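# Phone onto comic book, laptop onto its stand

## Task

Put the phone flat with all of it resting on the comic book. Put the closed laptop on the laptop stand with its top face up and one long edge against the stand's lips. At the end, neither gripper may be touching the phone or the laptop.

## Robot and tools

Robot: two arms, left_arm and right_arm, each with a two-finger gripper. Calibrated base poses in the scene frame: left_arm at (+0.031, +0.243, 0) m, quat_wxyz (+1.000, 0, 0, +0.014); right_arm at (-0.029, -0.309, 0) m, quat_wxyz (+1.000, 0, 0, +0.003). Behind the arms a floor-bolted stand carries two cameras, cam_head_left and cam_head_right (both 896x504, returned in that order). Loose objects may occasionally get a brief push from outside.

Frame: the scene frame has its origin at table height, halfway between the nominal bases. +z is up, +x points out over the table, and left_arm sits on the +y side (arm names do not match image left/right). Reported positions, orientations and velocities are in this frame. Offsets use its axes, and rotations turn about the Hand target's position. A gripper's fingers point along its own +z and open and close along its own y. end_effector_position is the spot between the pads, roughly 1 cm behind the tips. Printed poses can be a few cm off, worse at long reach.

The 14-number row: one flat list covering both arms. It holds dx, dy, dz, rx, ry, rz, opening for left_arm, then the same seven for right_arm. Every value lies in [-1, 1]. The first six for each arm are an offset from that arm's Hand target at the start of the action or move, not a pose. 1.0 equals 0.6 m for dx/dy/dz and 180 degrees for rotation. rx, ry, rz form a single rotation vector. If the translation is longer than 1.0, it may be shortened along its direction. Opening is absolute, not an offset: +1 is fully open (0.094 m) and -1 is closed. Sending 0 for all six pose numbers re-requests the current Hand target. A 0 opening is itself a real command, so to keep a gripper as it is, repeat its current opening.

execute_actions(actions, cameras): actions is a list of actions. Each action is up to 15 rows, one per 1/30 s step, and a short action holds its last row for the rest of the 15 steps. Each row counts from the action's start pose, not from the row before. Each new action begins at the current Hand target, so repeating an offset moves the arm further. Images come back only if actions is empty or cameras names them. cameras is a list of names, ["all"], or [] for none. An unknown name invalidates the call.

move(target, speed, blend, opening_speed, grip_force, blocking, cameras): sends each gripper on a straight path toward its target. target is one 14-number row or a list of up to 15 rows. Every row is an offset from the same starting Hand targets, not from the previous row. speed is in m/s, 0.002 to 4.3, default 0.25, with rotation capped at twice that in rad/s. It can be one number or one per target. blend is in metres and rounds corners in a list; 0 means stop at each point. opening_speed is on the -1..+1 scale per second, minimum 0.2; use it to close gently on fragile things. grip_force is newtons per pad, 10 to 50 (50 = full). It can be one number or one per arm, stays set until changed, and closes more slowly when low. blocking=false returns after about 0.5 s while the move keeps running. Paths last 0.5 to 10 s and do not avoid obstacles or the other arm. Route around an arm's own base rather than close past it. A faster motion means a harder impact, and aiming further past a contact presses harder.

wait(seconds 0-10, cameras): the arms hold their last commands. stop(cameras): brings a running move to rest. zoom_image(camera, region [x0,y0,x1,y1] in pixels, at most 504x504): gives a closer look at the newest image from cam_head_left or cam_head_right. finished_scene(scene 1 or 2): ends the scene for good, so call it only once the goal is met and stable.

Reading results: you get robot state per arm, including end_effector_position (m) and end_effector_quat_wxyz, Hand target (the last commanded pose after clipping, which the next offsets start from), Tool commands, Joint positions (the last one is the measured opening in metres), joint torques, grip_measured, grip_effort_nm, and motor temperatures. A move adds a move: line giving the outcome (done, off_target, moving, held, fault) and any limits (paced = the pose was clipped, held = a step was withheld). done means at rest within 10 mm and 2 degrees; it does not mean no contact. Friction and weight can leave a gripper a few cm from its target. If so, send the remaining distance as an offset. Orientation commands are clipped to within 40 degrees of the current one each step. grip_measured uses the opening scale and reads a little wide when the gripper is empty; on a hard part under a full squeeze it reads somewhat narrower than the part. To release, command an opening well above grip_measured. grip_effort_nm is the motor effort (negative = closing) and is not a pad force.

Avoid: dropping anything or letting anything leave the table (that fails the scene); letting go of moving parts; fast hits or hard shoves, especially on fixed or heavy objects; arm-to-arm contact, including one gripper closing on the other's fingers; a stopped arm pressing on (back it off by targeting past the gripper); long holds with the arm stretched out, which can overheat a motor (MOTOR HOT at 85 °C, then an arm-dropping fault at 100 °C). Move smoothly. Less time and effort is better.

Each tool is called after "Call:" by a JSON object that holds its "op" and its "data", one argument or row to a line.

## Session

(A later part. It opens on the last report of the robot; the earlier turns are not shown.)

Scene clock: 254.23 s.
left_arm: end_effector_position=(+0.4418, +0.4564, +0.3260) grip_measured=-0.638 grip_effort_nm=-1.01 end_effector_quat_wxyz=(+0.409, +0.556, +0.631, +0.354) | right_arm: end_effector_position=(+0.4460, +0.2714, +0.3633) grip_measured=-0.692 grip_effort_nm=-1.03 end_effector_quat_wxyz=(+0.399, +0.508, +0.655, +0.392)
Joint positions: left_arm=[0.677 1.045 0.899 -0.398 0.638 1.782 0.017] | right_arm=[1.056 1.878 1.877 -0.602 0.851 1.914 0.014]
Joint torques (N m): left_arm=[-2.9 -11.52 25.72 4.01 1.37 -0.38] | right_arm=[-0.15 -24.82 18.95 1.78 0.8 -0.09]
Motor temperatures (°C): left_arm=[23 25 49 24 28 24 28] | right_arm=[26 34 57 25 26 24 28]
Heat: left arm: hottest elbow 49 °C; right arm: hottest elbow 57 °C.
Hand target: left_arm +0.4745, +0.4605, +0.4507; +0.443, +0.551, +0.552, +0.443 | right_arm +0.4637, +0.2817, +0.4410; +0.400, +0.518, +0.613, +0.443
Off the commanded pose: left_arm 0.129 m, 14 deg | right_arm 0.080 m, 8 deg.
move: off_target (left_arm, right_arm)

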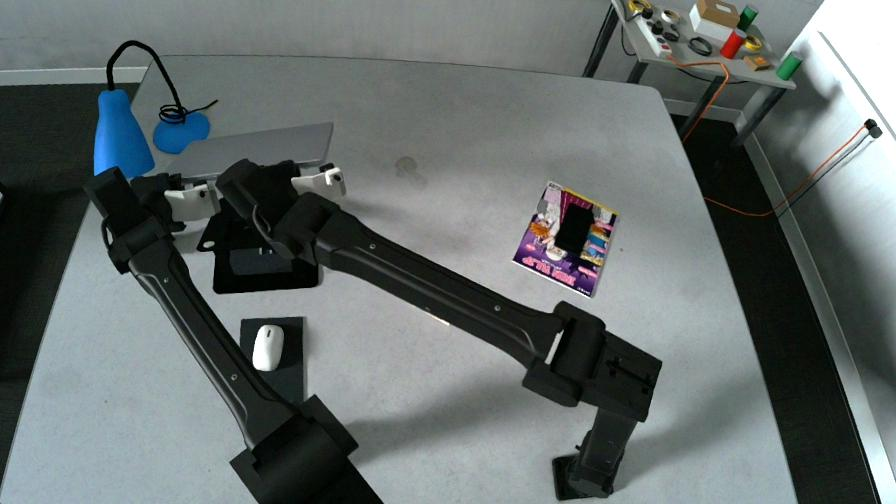

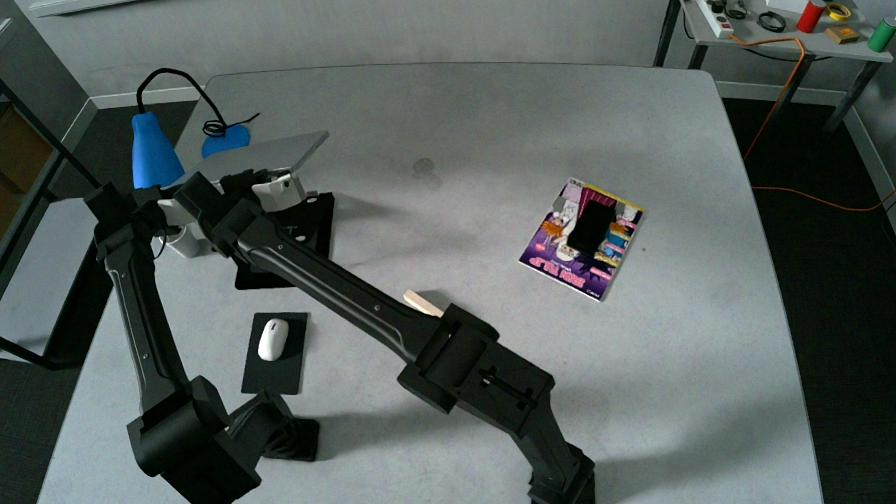

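Call:
{"op": "move", "data": {
  "target": [0.005,0.035,-0.27,0,0,0,-0.9,0.012,0.035,-0.34,0,0,0,-0.9],
  "speed": 0.1,
  "cameras": ["all"]
}}

Call:
{"op": "zoom_image", "data": {
  "camera": "cam_head_left",
  "region": [130, 110, 410, 340]
}}

Call:
{"op": "zoom_image", "data": {
  "camera": "cam_head_right",
  "region": [130, 110, 410, 340]
}}

Scene clock: 261.90 s.
left_arm: end_effector_position=(+0.4667, +0.4816, +0.2206) grip_measured=-0.638 grip_effort_nm=-1.01 end_effector_quat_wxyz=(+0.407, +0.569, +0.597, +0.392) | right_arm: end_effector_position=(+0.4667, +0.2979, +0.2321) grip_measured=-0.693 grip_effort_nm=-1.04 end_effector_quat_wxyz=(+0.397, +0.522, +0.620, +0.432)
Joint positions: left_arm=[0.688 1.253 0.719 0.06 0.654 1.83 0.017] | right_arm=[1.051 2.016 1.694 -0.181 0.865 1.924 0.014]
Joint torques (N m): left_arm=[-1.49 -15.27 13.78 4.31 1.9 -0.67] | right_arm=[0.44 -25.29 10.07 2.7 0.43 -0.12]
Motor temperatures (°C): left_arm=[23 25 50 24 29 24 28] | right_arm=[26 35 61 25 26 24 28]
Heat: left arm: hottest elbow 50 °C; right arm: hottest elbow 61 °C.
Hand target: left_arm +0.4776, +0.4815, +0.2889; +0.443, +0.551, +0.552, +0.443 | right_arm +0.4709, +0.3027, +0.2369; +0.400, +0.518, +0.613, +0.443
Off the commanded pose: left_arm 0.069 m, 9 deg | right_arm 0.008 m, 2 deg.
move: off_target (left_arm)

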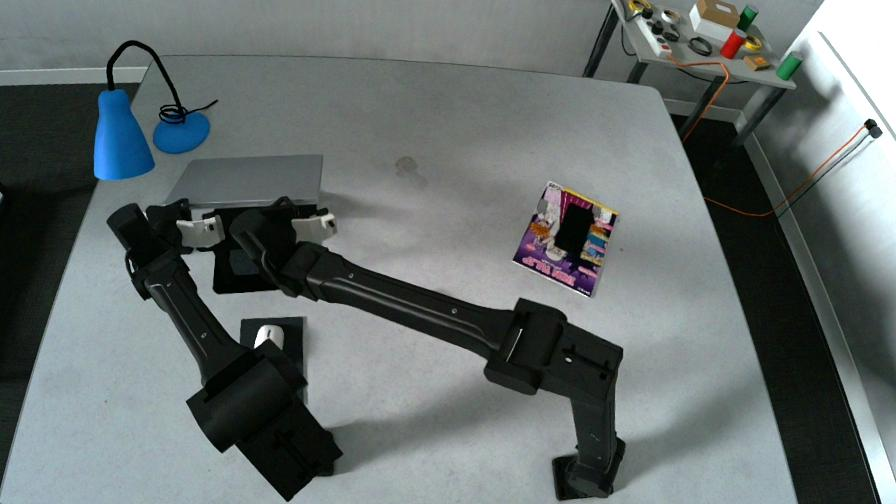

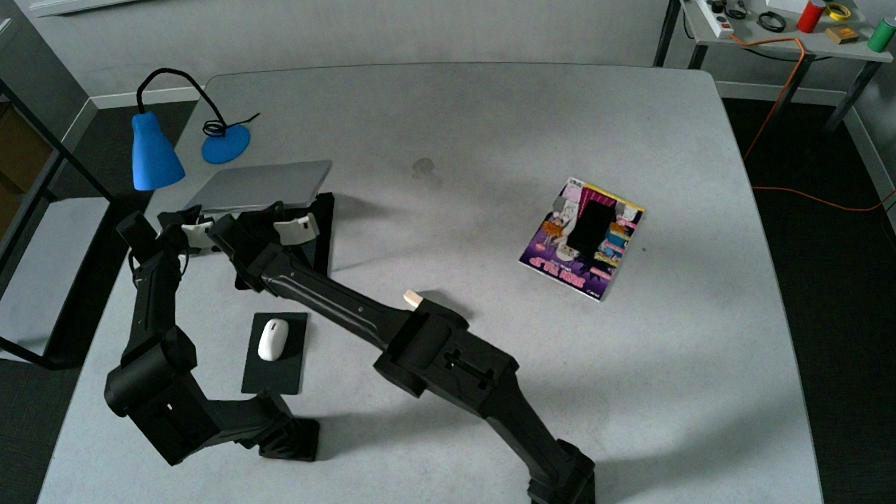

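Scaled by 1.800.

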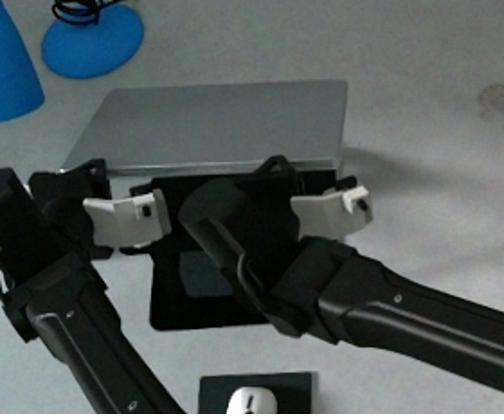

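Scaled by 1.800.

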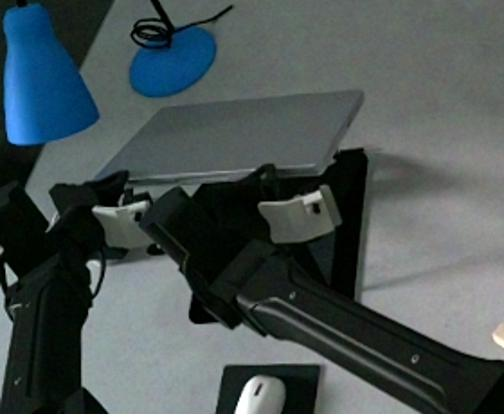

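Call:
{"op": "move", "data": {
  "target": [
    [-0.035,0,0,0,0.1,0,-0.9,-0.015,0,0,0,0.067,0,-0.9],
    [-0.035,0,-0.13,0,0.1,0,-0.9,-0.015,0,-0.1,0,0.067,0,-0.9]
  ],
  "speed": 0.08,
  "cameras": ["all"]
}}

Call:
{"op": "zoom_image", "data": {
  "camera": "cam_head_left",
  "region": [145, 150, 365, 310]
}}

Call:
{"op": "zoom_image", "data": {
  "camera": "cam_head_right",
  "region": [145, 150, 365, 310]
}}

Scene clock: 270.53 s.
left_arm: end_effector_position=(+0.4418, +0.4759, +0.1741) grip_measured=-0.640 grip_effort_nm=-1.01 end_effector_quat_wxyz=(+0.337, +0.615, +0.644, +0.306) | right_arm: end_effector_position=(+0.4631, +0.2947, +0.1783) grip_measured=-0.693 grip_effort_nm=-1.03 end_effector_quat_wxyz=(+0.338, +0.552, +0.661, +0.379)
Joint positions: left_arm=[0.692 1.263 0.761 -0.276 0.583 1.996 0.017] | right_arm=[1.035 2.052 1.725 -0.397 0.75 2.082 0.014]
Joint torques (N m): left_arm=[-1.49 -13.1 12.18 3.54 0.95 -0.14] | right_arm=[1.08 -25.35 9.57 2.18 0.59 0.1]
Motor temperatures (°C): left_arm=[23 26 49 24 31 24 28] | right_arm=[26 37 58 25 25 24 28]
Heat: left arm: hottest elbow 49 °C; right arm: hottest elbow 58 °C.
Hand target: left_arm +0.4566, +0.4814, +0.2110; +0.351, +0.614, +0.614, +0.351 | right_arm +0.4618, +0.3027, +0.1771; +0.334, +0.562, +0.651, +0.386
Off the commanded pose: left_arm 0.040 m, 6 deg | right_arm 0.008 m, 2 deg.
joint sent to its limit (right arm) — joint 6 (wrist roll), upper limit. The joint targets still meet the commanded pose.
move: off_target (left_arm)

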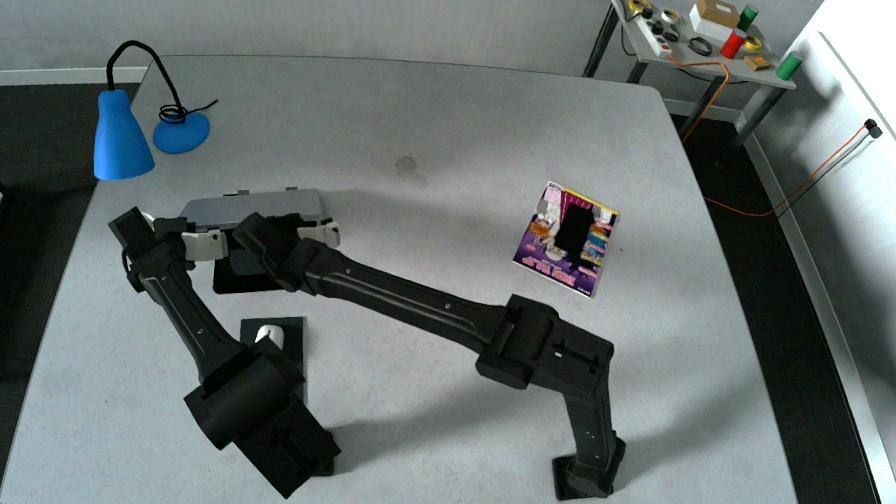

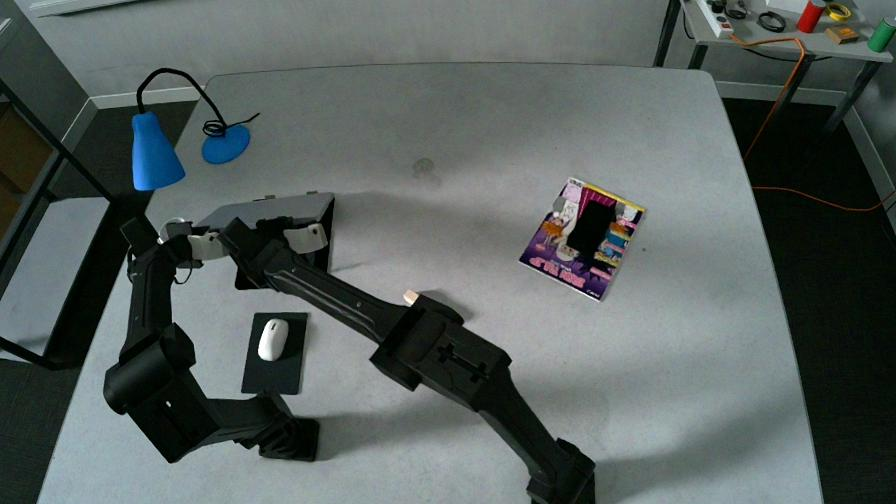

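Scaled by 2.291.

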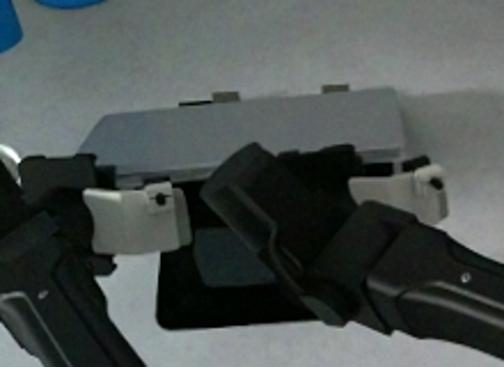

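Scaled by 2.291.

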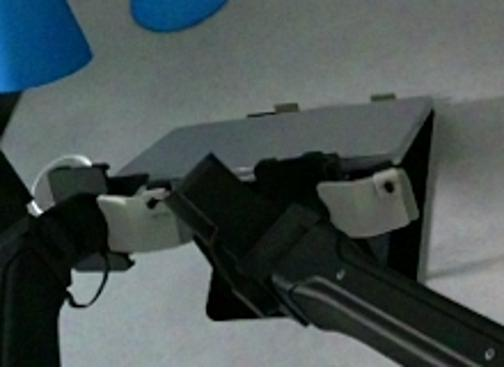

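Call:
{"op": "move", "data": {
  "target": [
    [-0.01,-0.02,-0.05,0,0,0,-0.9,-0.01,-0.02,-0.045,0,0.01,0,-0.9],
    [0.04,-0.025,-0.08,0,0,0,-0.9,0.035,-0.025,-0.075,0,0.01,0,-0.9]
  ],
  "speed": 0.06,
  "cameras": ["all"]
}}

Call:
{"op": "zoom_image", "data": {
  "camera": "cam_head_left",
  "region": [145, 150, 365, 310]
}}

Call:
{"op": "zoom_image", "data": {
  "camera": "cam_head_right",
  "region": [145, 150, 365, 310]
}}

Scene clock: 275.90 s.
left_arm: end_effector_position=(+0.4601, +0.4657, +0.1464) grip_measured=-0.640 grip_effort_nm=-1.01 end_effector_quat_wxyz=(+0.346, +0.606, +0.637, +0.328) | right_arm: end_effector_position=(+0.4777, +0.2836, +0.1540) grip_measured=-0.702 grip_effort_nm=-1.03 end_effector_quat_wxyz=(+0.321, +0.560, +0.658, +0.389)
Joint positions: left_arm=[0.64 1.326 0.693 -0.059 0.548 1.927 0.017] | right_arm=[1.003 2.061 1.67 -0.308 0.7 2.082 0.014]
Joint torques (N m): left_arm=[-3.31 -9.41 12.6 2.82 0.01 -0.02] | right_arm=[0.44 -22.83 10.18 1.48 0.64 0.1]
Motor temperatures (°C): left_arm=[23 26 48 24 30 24 28] | right_arm=[26 37 57 25 25 24 28]
Heat: left arm: hottest elbow 48 °C; right arm: hottest elbow 57 °C.
Hand target: left_arm +0.4806, +0.4664, +0.1629; +0.351, +0.614, +0.614, +0.351 | right_arm +0.4828, +0.2877, +0.1319; +0.323, +0.568, +0.657, +0.377
Off the commanded pose: left_arm 0.026 m, 4 deg | right_arm 0.023 m, 2 deg.
joint sent to its limit (right arm) — joint 6 (wrist roll), upper limit. The joint targets still meet the commanded pose.
move: off_target (left_arm, right_arm)

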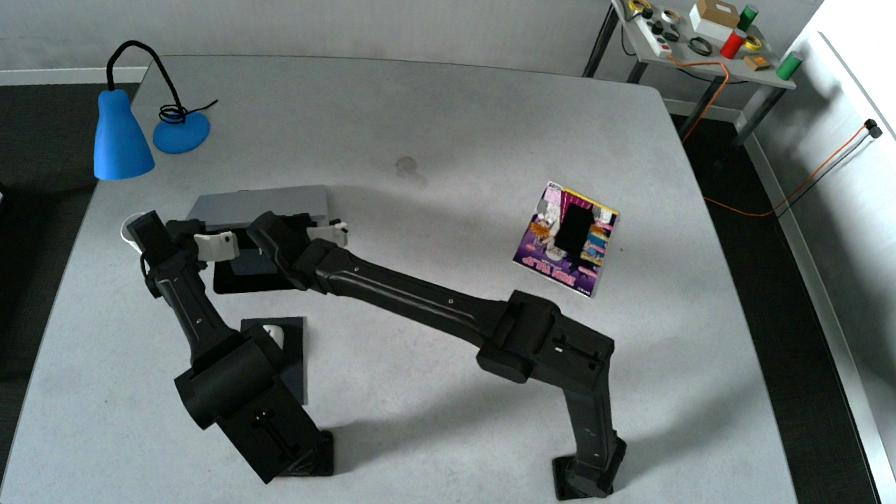

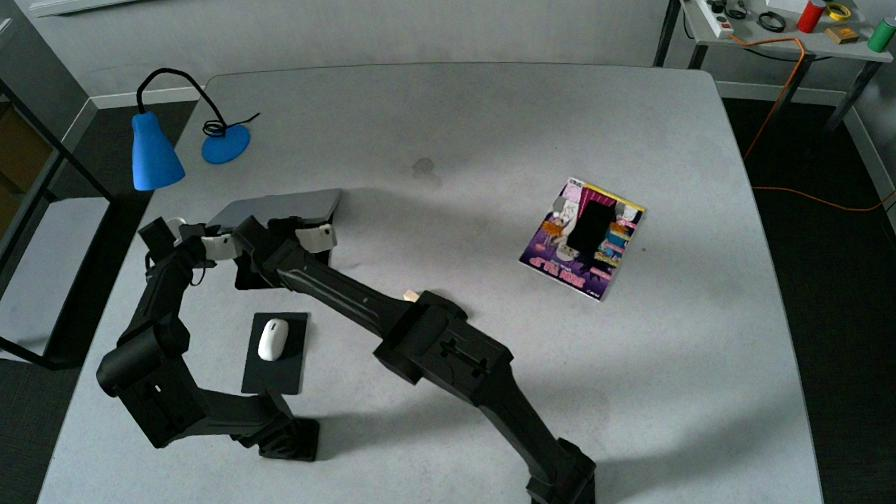

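Scaled by 2.291.

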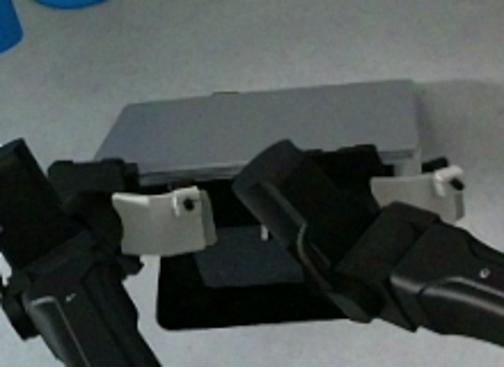

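Scaled by 2.291.

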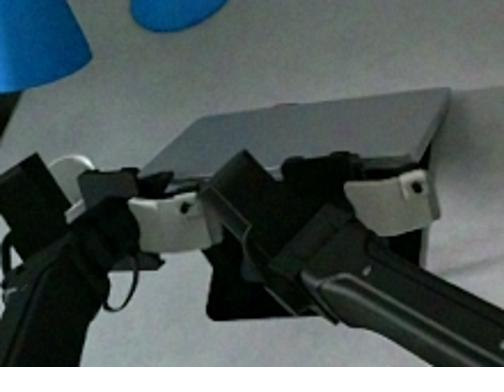

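Call:
{"op": "move", "data": {
  "target": [0.025,0,-0.015,0,0,0,-0.9,0.005,0,0.01,0,0,0,-0.9],
  "speed": 0.06,
  "cameras": ["all"]
}}

Call:
{"op": "zoom_image", "data": {
  "camera": "cam_head_left",
  "region": [145, 150, 365, 310]
}}

Call:
{"op": "zoom_image", "data": {
  "camera": "cam_head_right",
  "region": [145, 150, 365, 310]
}}

Scene clock: 281.27 s.
left_arm: end_effector_position=(+0.4684, +0.4650, +0.1411) grip_measured=-0.640 grip_effort_nm=-1.01 end_effector_quat_wxyz=(+0.346, +0.603, +0.636, +0.333) | right_arm: end_effector_position=(+0.4792, +0.2823, +0.1536) grip_measured=-0.703 grip_effort_nm=-1.03 end_effector_quat_wxyz=(+0.321, +0.560, +0.657, +0.388)
Joint positions: left_arm=[0.623 1.351 0.693 -0.015 0.531 1.909 0.017] | right_arm=[1.001 2.061 1.67 -0.308 0.699 2.082 0.014]
Joint torques (N m): left_arm=[-3.19 -8.12 13.76 2.88 -0.07 0.1] | right_arm=[0.32 -22.89 11.26 0.96 0.57 0.1]
Motor temperatures (°C): left_arm=[23 26 47 24 29 24 28] | right_arm=[26 37 56 25 25 24 28]
Heat: left arm: hottest elbow 47 °C; right arm: hottest elbow 56 °C.
Hand target: left_arm +0.4956, +0.4664, +0.1539; +0.351, +0.614, +0.614, +0.351 | right_arm +0.4859, +0.2876, +0.1380; +0.324, +0.568, +0.656, +0.377
Off the commanded pose: left_arm 0.030 m, 4 deg | right_arm 0.018 m, 2 deg.
joint sent to its limit (right arm) — joint 6 (wrist roll), upper limit. The joint targets still meet the commanded pose.
move: off_target (left_arm, right_arm)

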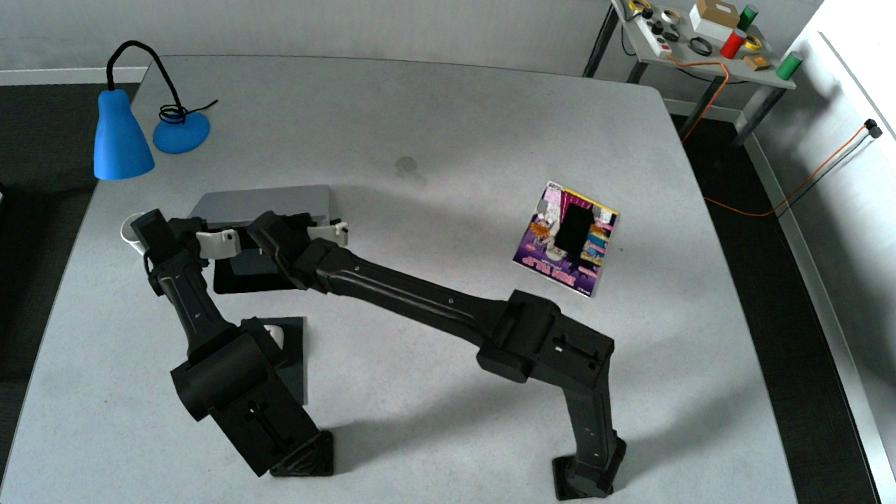

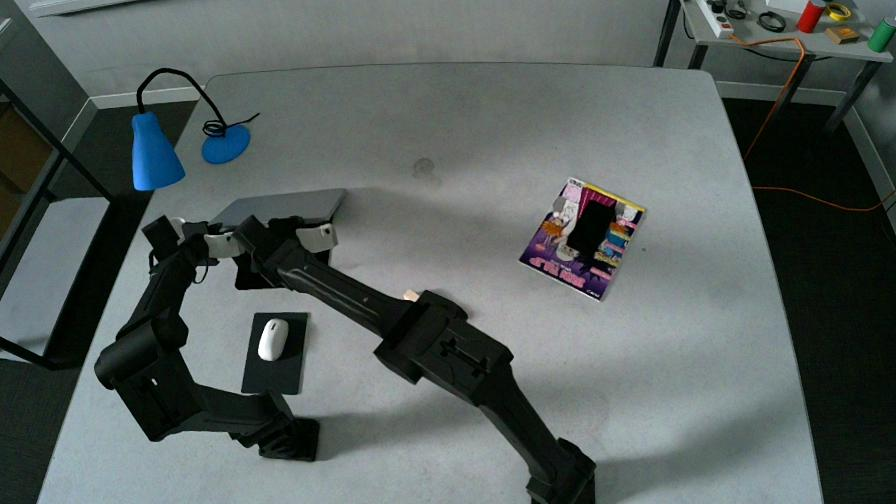

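Scaled by 2.291.

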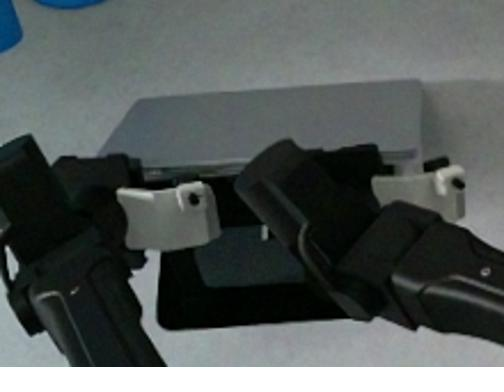

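Scaled by 2.291.

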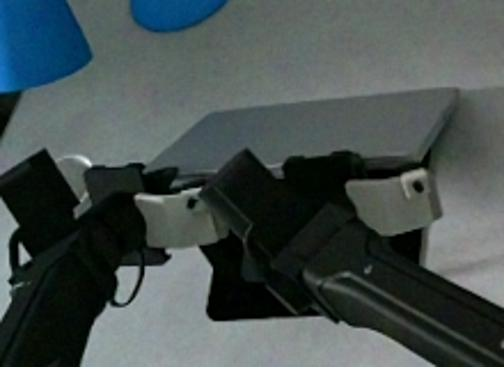

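Call:
{"op": "move", "data": {
  "target": [
    [-0.02,0,-0.015,0,0,0,-0.9,0,0,0.0,0,0,0,-0.9],
    [-0.02,0,-0.015,0,0,0,-0.4,0,0,0.0,0,0,0,-0.42]
  ],
  "speed": 0.06,
  "opening_speed": 0.25,
  "cameras": ["all"]
}}

Call:
{"op": "zoom_image", "data": {
  "camera": "cam_head_left",
  "region": [145, 150, 365, 310]
}}

Scene clock: 287.33 s.
left_arm: end_effector_position=(+0.4733, +0.4667, +0.1456) grip_measured=-0.404 grip_effort_nm=0.18 end_effector_quat_wxyz=(+0.354, +0.601, +0.628, +0.344) | right_arm: end_effector_position=(+0.4809, +0.2818, +0.1569) grip_measured=-0.422 grip_effort_nm=0.11 end_effector_quat_wxyz=(+0.325, +0.562, +0.654, +0.389)
Joint positions: left_arm=[0.623 1.359 0.693 0.026 0.542 1.902 0.028] | right_arm=[1 2.061 1.675 -0.308 0.71 2.082 0.027]
Joint torques (N m): left_arm=[-2.67 -9.7 10.81 2.15 0.01 0.21] | right_arm=[0.38 -23.06 10.91 0.95 0.22 0.1]
Motor temperatures (°C): left_arm=[23 26 46 24 29 24 28] | right_arm=[26 37 56 25 25 24 28]
Heat: left arm: hottest elbow 46 °C; right arm: hottest elbow 56 °C.
Hand target: left_arm +0.4835, +0.4665, +0.1449; +0.351, +0.614, +0.614, +0.351 | right_arm +0.4858, +0.2876, +0.1381; +0.323, +0.568, +0.656, +0.377
Off the commanded pose: left_arm 0.010 m, 2 deg | right_arm 0.020 m, 2 deg.
joint sent to its limit (right arm) — joint 6 (wrist roll), upper limit. The joint targets still meet the commanded pose.
move: off_target (right_arm); target 2's new opening was sent with right_arm's hand 0.018 m and 2 deg from that target

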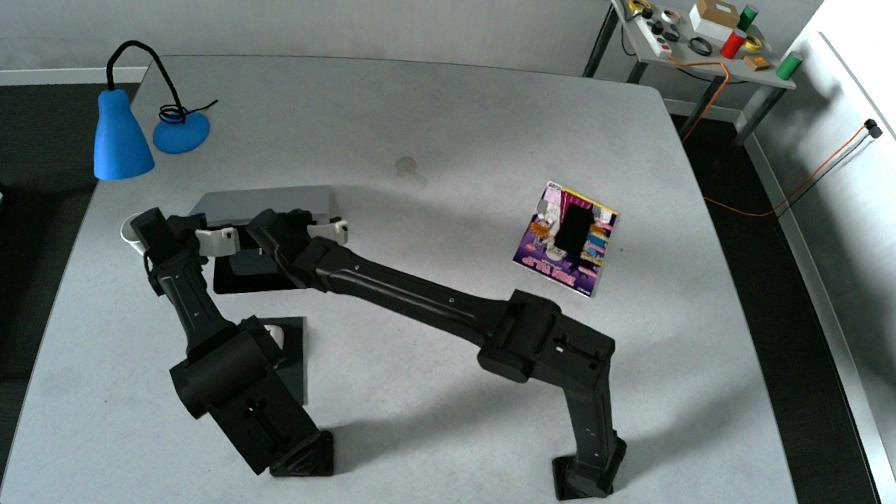

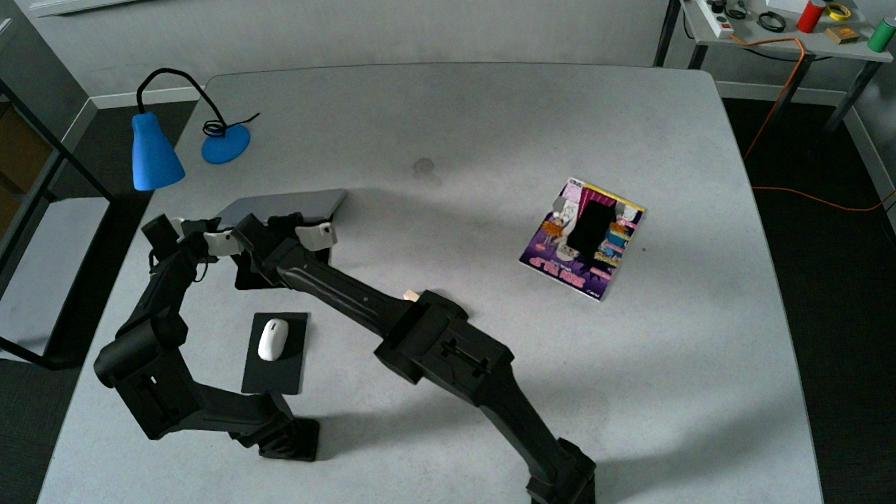

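Scaled by 2.291.

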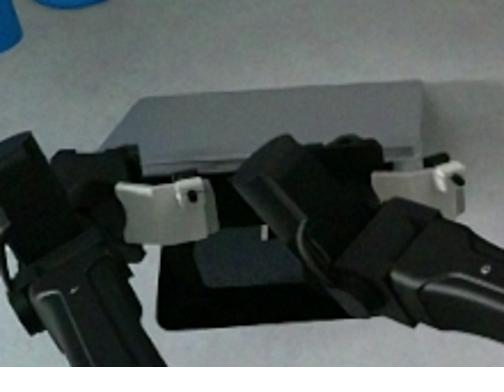

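Call:
{"op": "move", "data": {
  "target": [
    [-0.164,0,0.1,0,0,0,-0.4,-0.165,-0.028,0.094,0,0,0,-0.42],
    [-0.3,0,0.25,0,0,0,-0.4,-0.3,-0.25,0.25,0,0,0,-0.42]
  ],
  "speed": [0.06,0.2],
  "blend": [0.02,0],
  "cameras": ["all"]
}}

Call:
{"op": "zoom_image", "data": {
  "camera": "cam_head_left",
  "region": [145, 150, 365, 310]
}}

Call:
{"op": "zoom_image", "data": {
  "camera": "cam_head_right",
  "region": [145, 150, 365, 310]
}}

Call:
{"op": "zoom_image", "data": {
  "camera": "cam_head_left",
  "region": [490, 160, 640, 310]
}}

Scene clock: 293.93 s.
left_arm: end_effector_position=(+0.3032, +0.4551, +0.2616) grip_measured=-0.402 grip_effort_nm=0.11 end_effector_quat_wxyz=(+0.363, +0.553, +0.662, +0.351) | right_arm: end_effector_position=(+0.3143, +0.1377, +0.2961) grip_measured=-0.421 grip_effort_nm=0.07 end_effector_quat_wxyz=(+0.338, +0.526, +0.666, +0.407)
Joint positions: left_arm=[1.002 0.788 0.661 -0.645 0.795 2.072 0.028] | right_arm=[1.136 1.412 1.16 -0.436 0.805 2.082 0.027]
Joint torques (N m): left_arm=[-0.21 -5.01 16.47 1.05 0.43 0.1] | right_arm=[1.38 -15.21 8.38 0.79 0.38 0.09]
Heat: left arm: hottest elbow 45 °C; right arm: hottest elbow 54 °C.
Hand target: left_arm +0.3035, +0.4665, +0.2949; +0.351, +0.614, +0.614, +0.351 | right_arm +0.3060, +0.1376, +0.2880; +0.323, +0.568, +0.656, +0.377
Off the commanded pose: left_arm 0.035 m, 9 deg | right_arm 0.012 m, 6 deg.
joint sent to its limit (left arm) — joint 6 (wrist roll), upper limit. The joint targets are off in orientation, not in position.
joint sent to its limit (right arm) — joint 6 (wrist roll), upper limit. The joint targets are off in orientation, not in position.
move: off_target (left_arm, right_arm)

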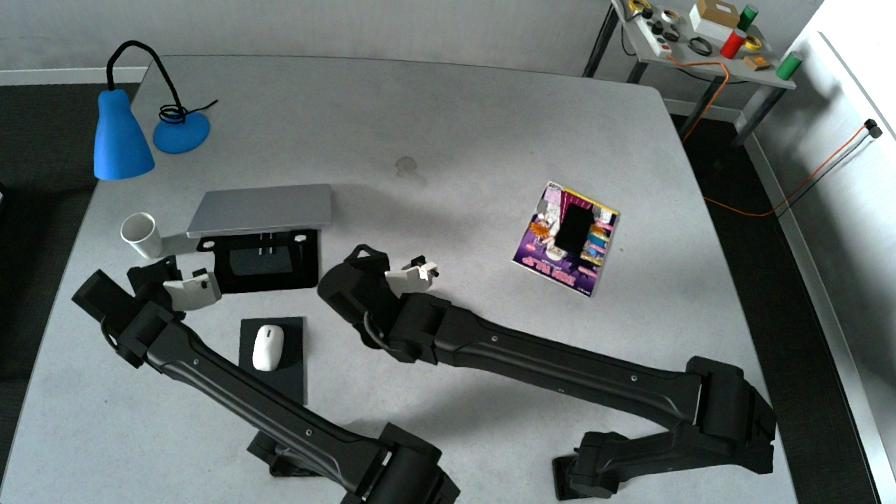

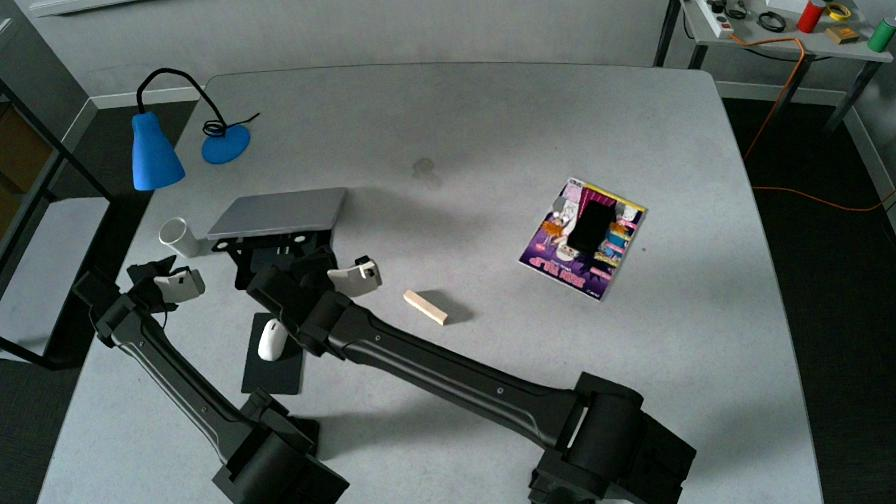

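Scaled by 2.291.

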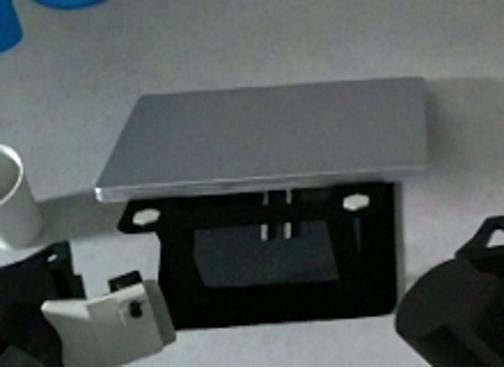

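Scaled by 2.291.

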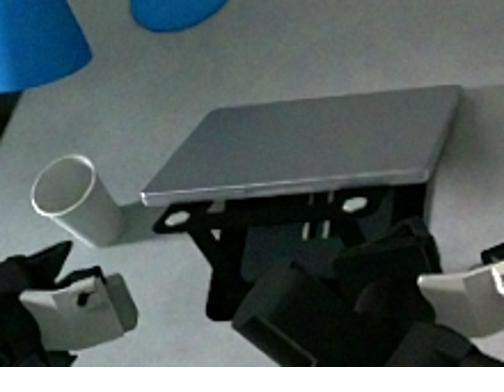

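Scaled by 3.360.

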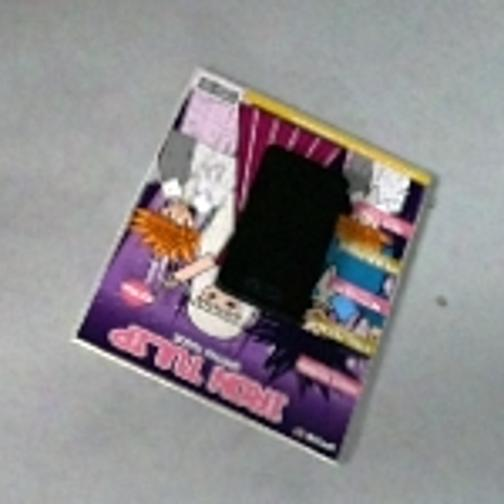

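Call:
{"op": "finished_scene", "data": {
  "scene": 2
}}

The scene is finished: the task was done.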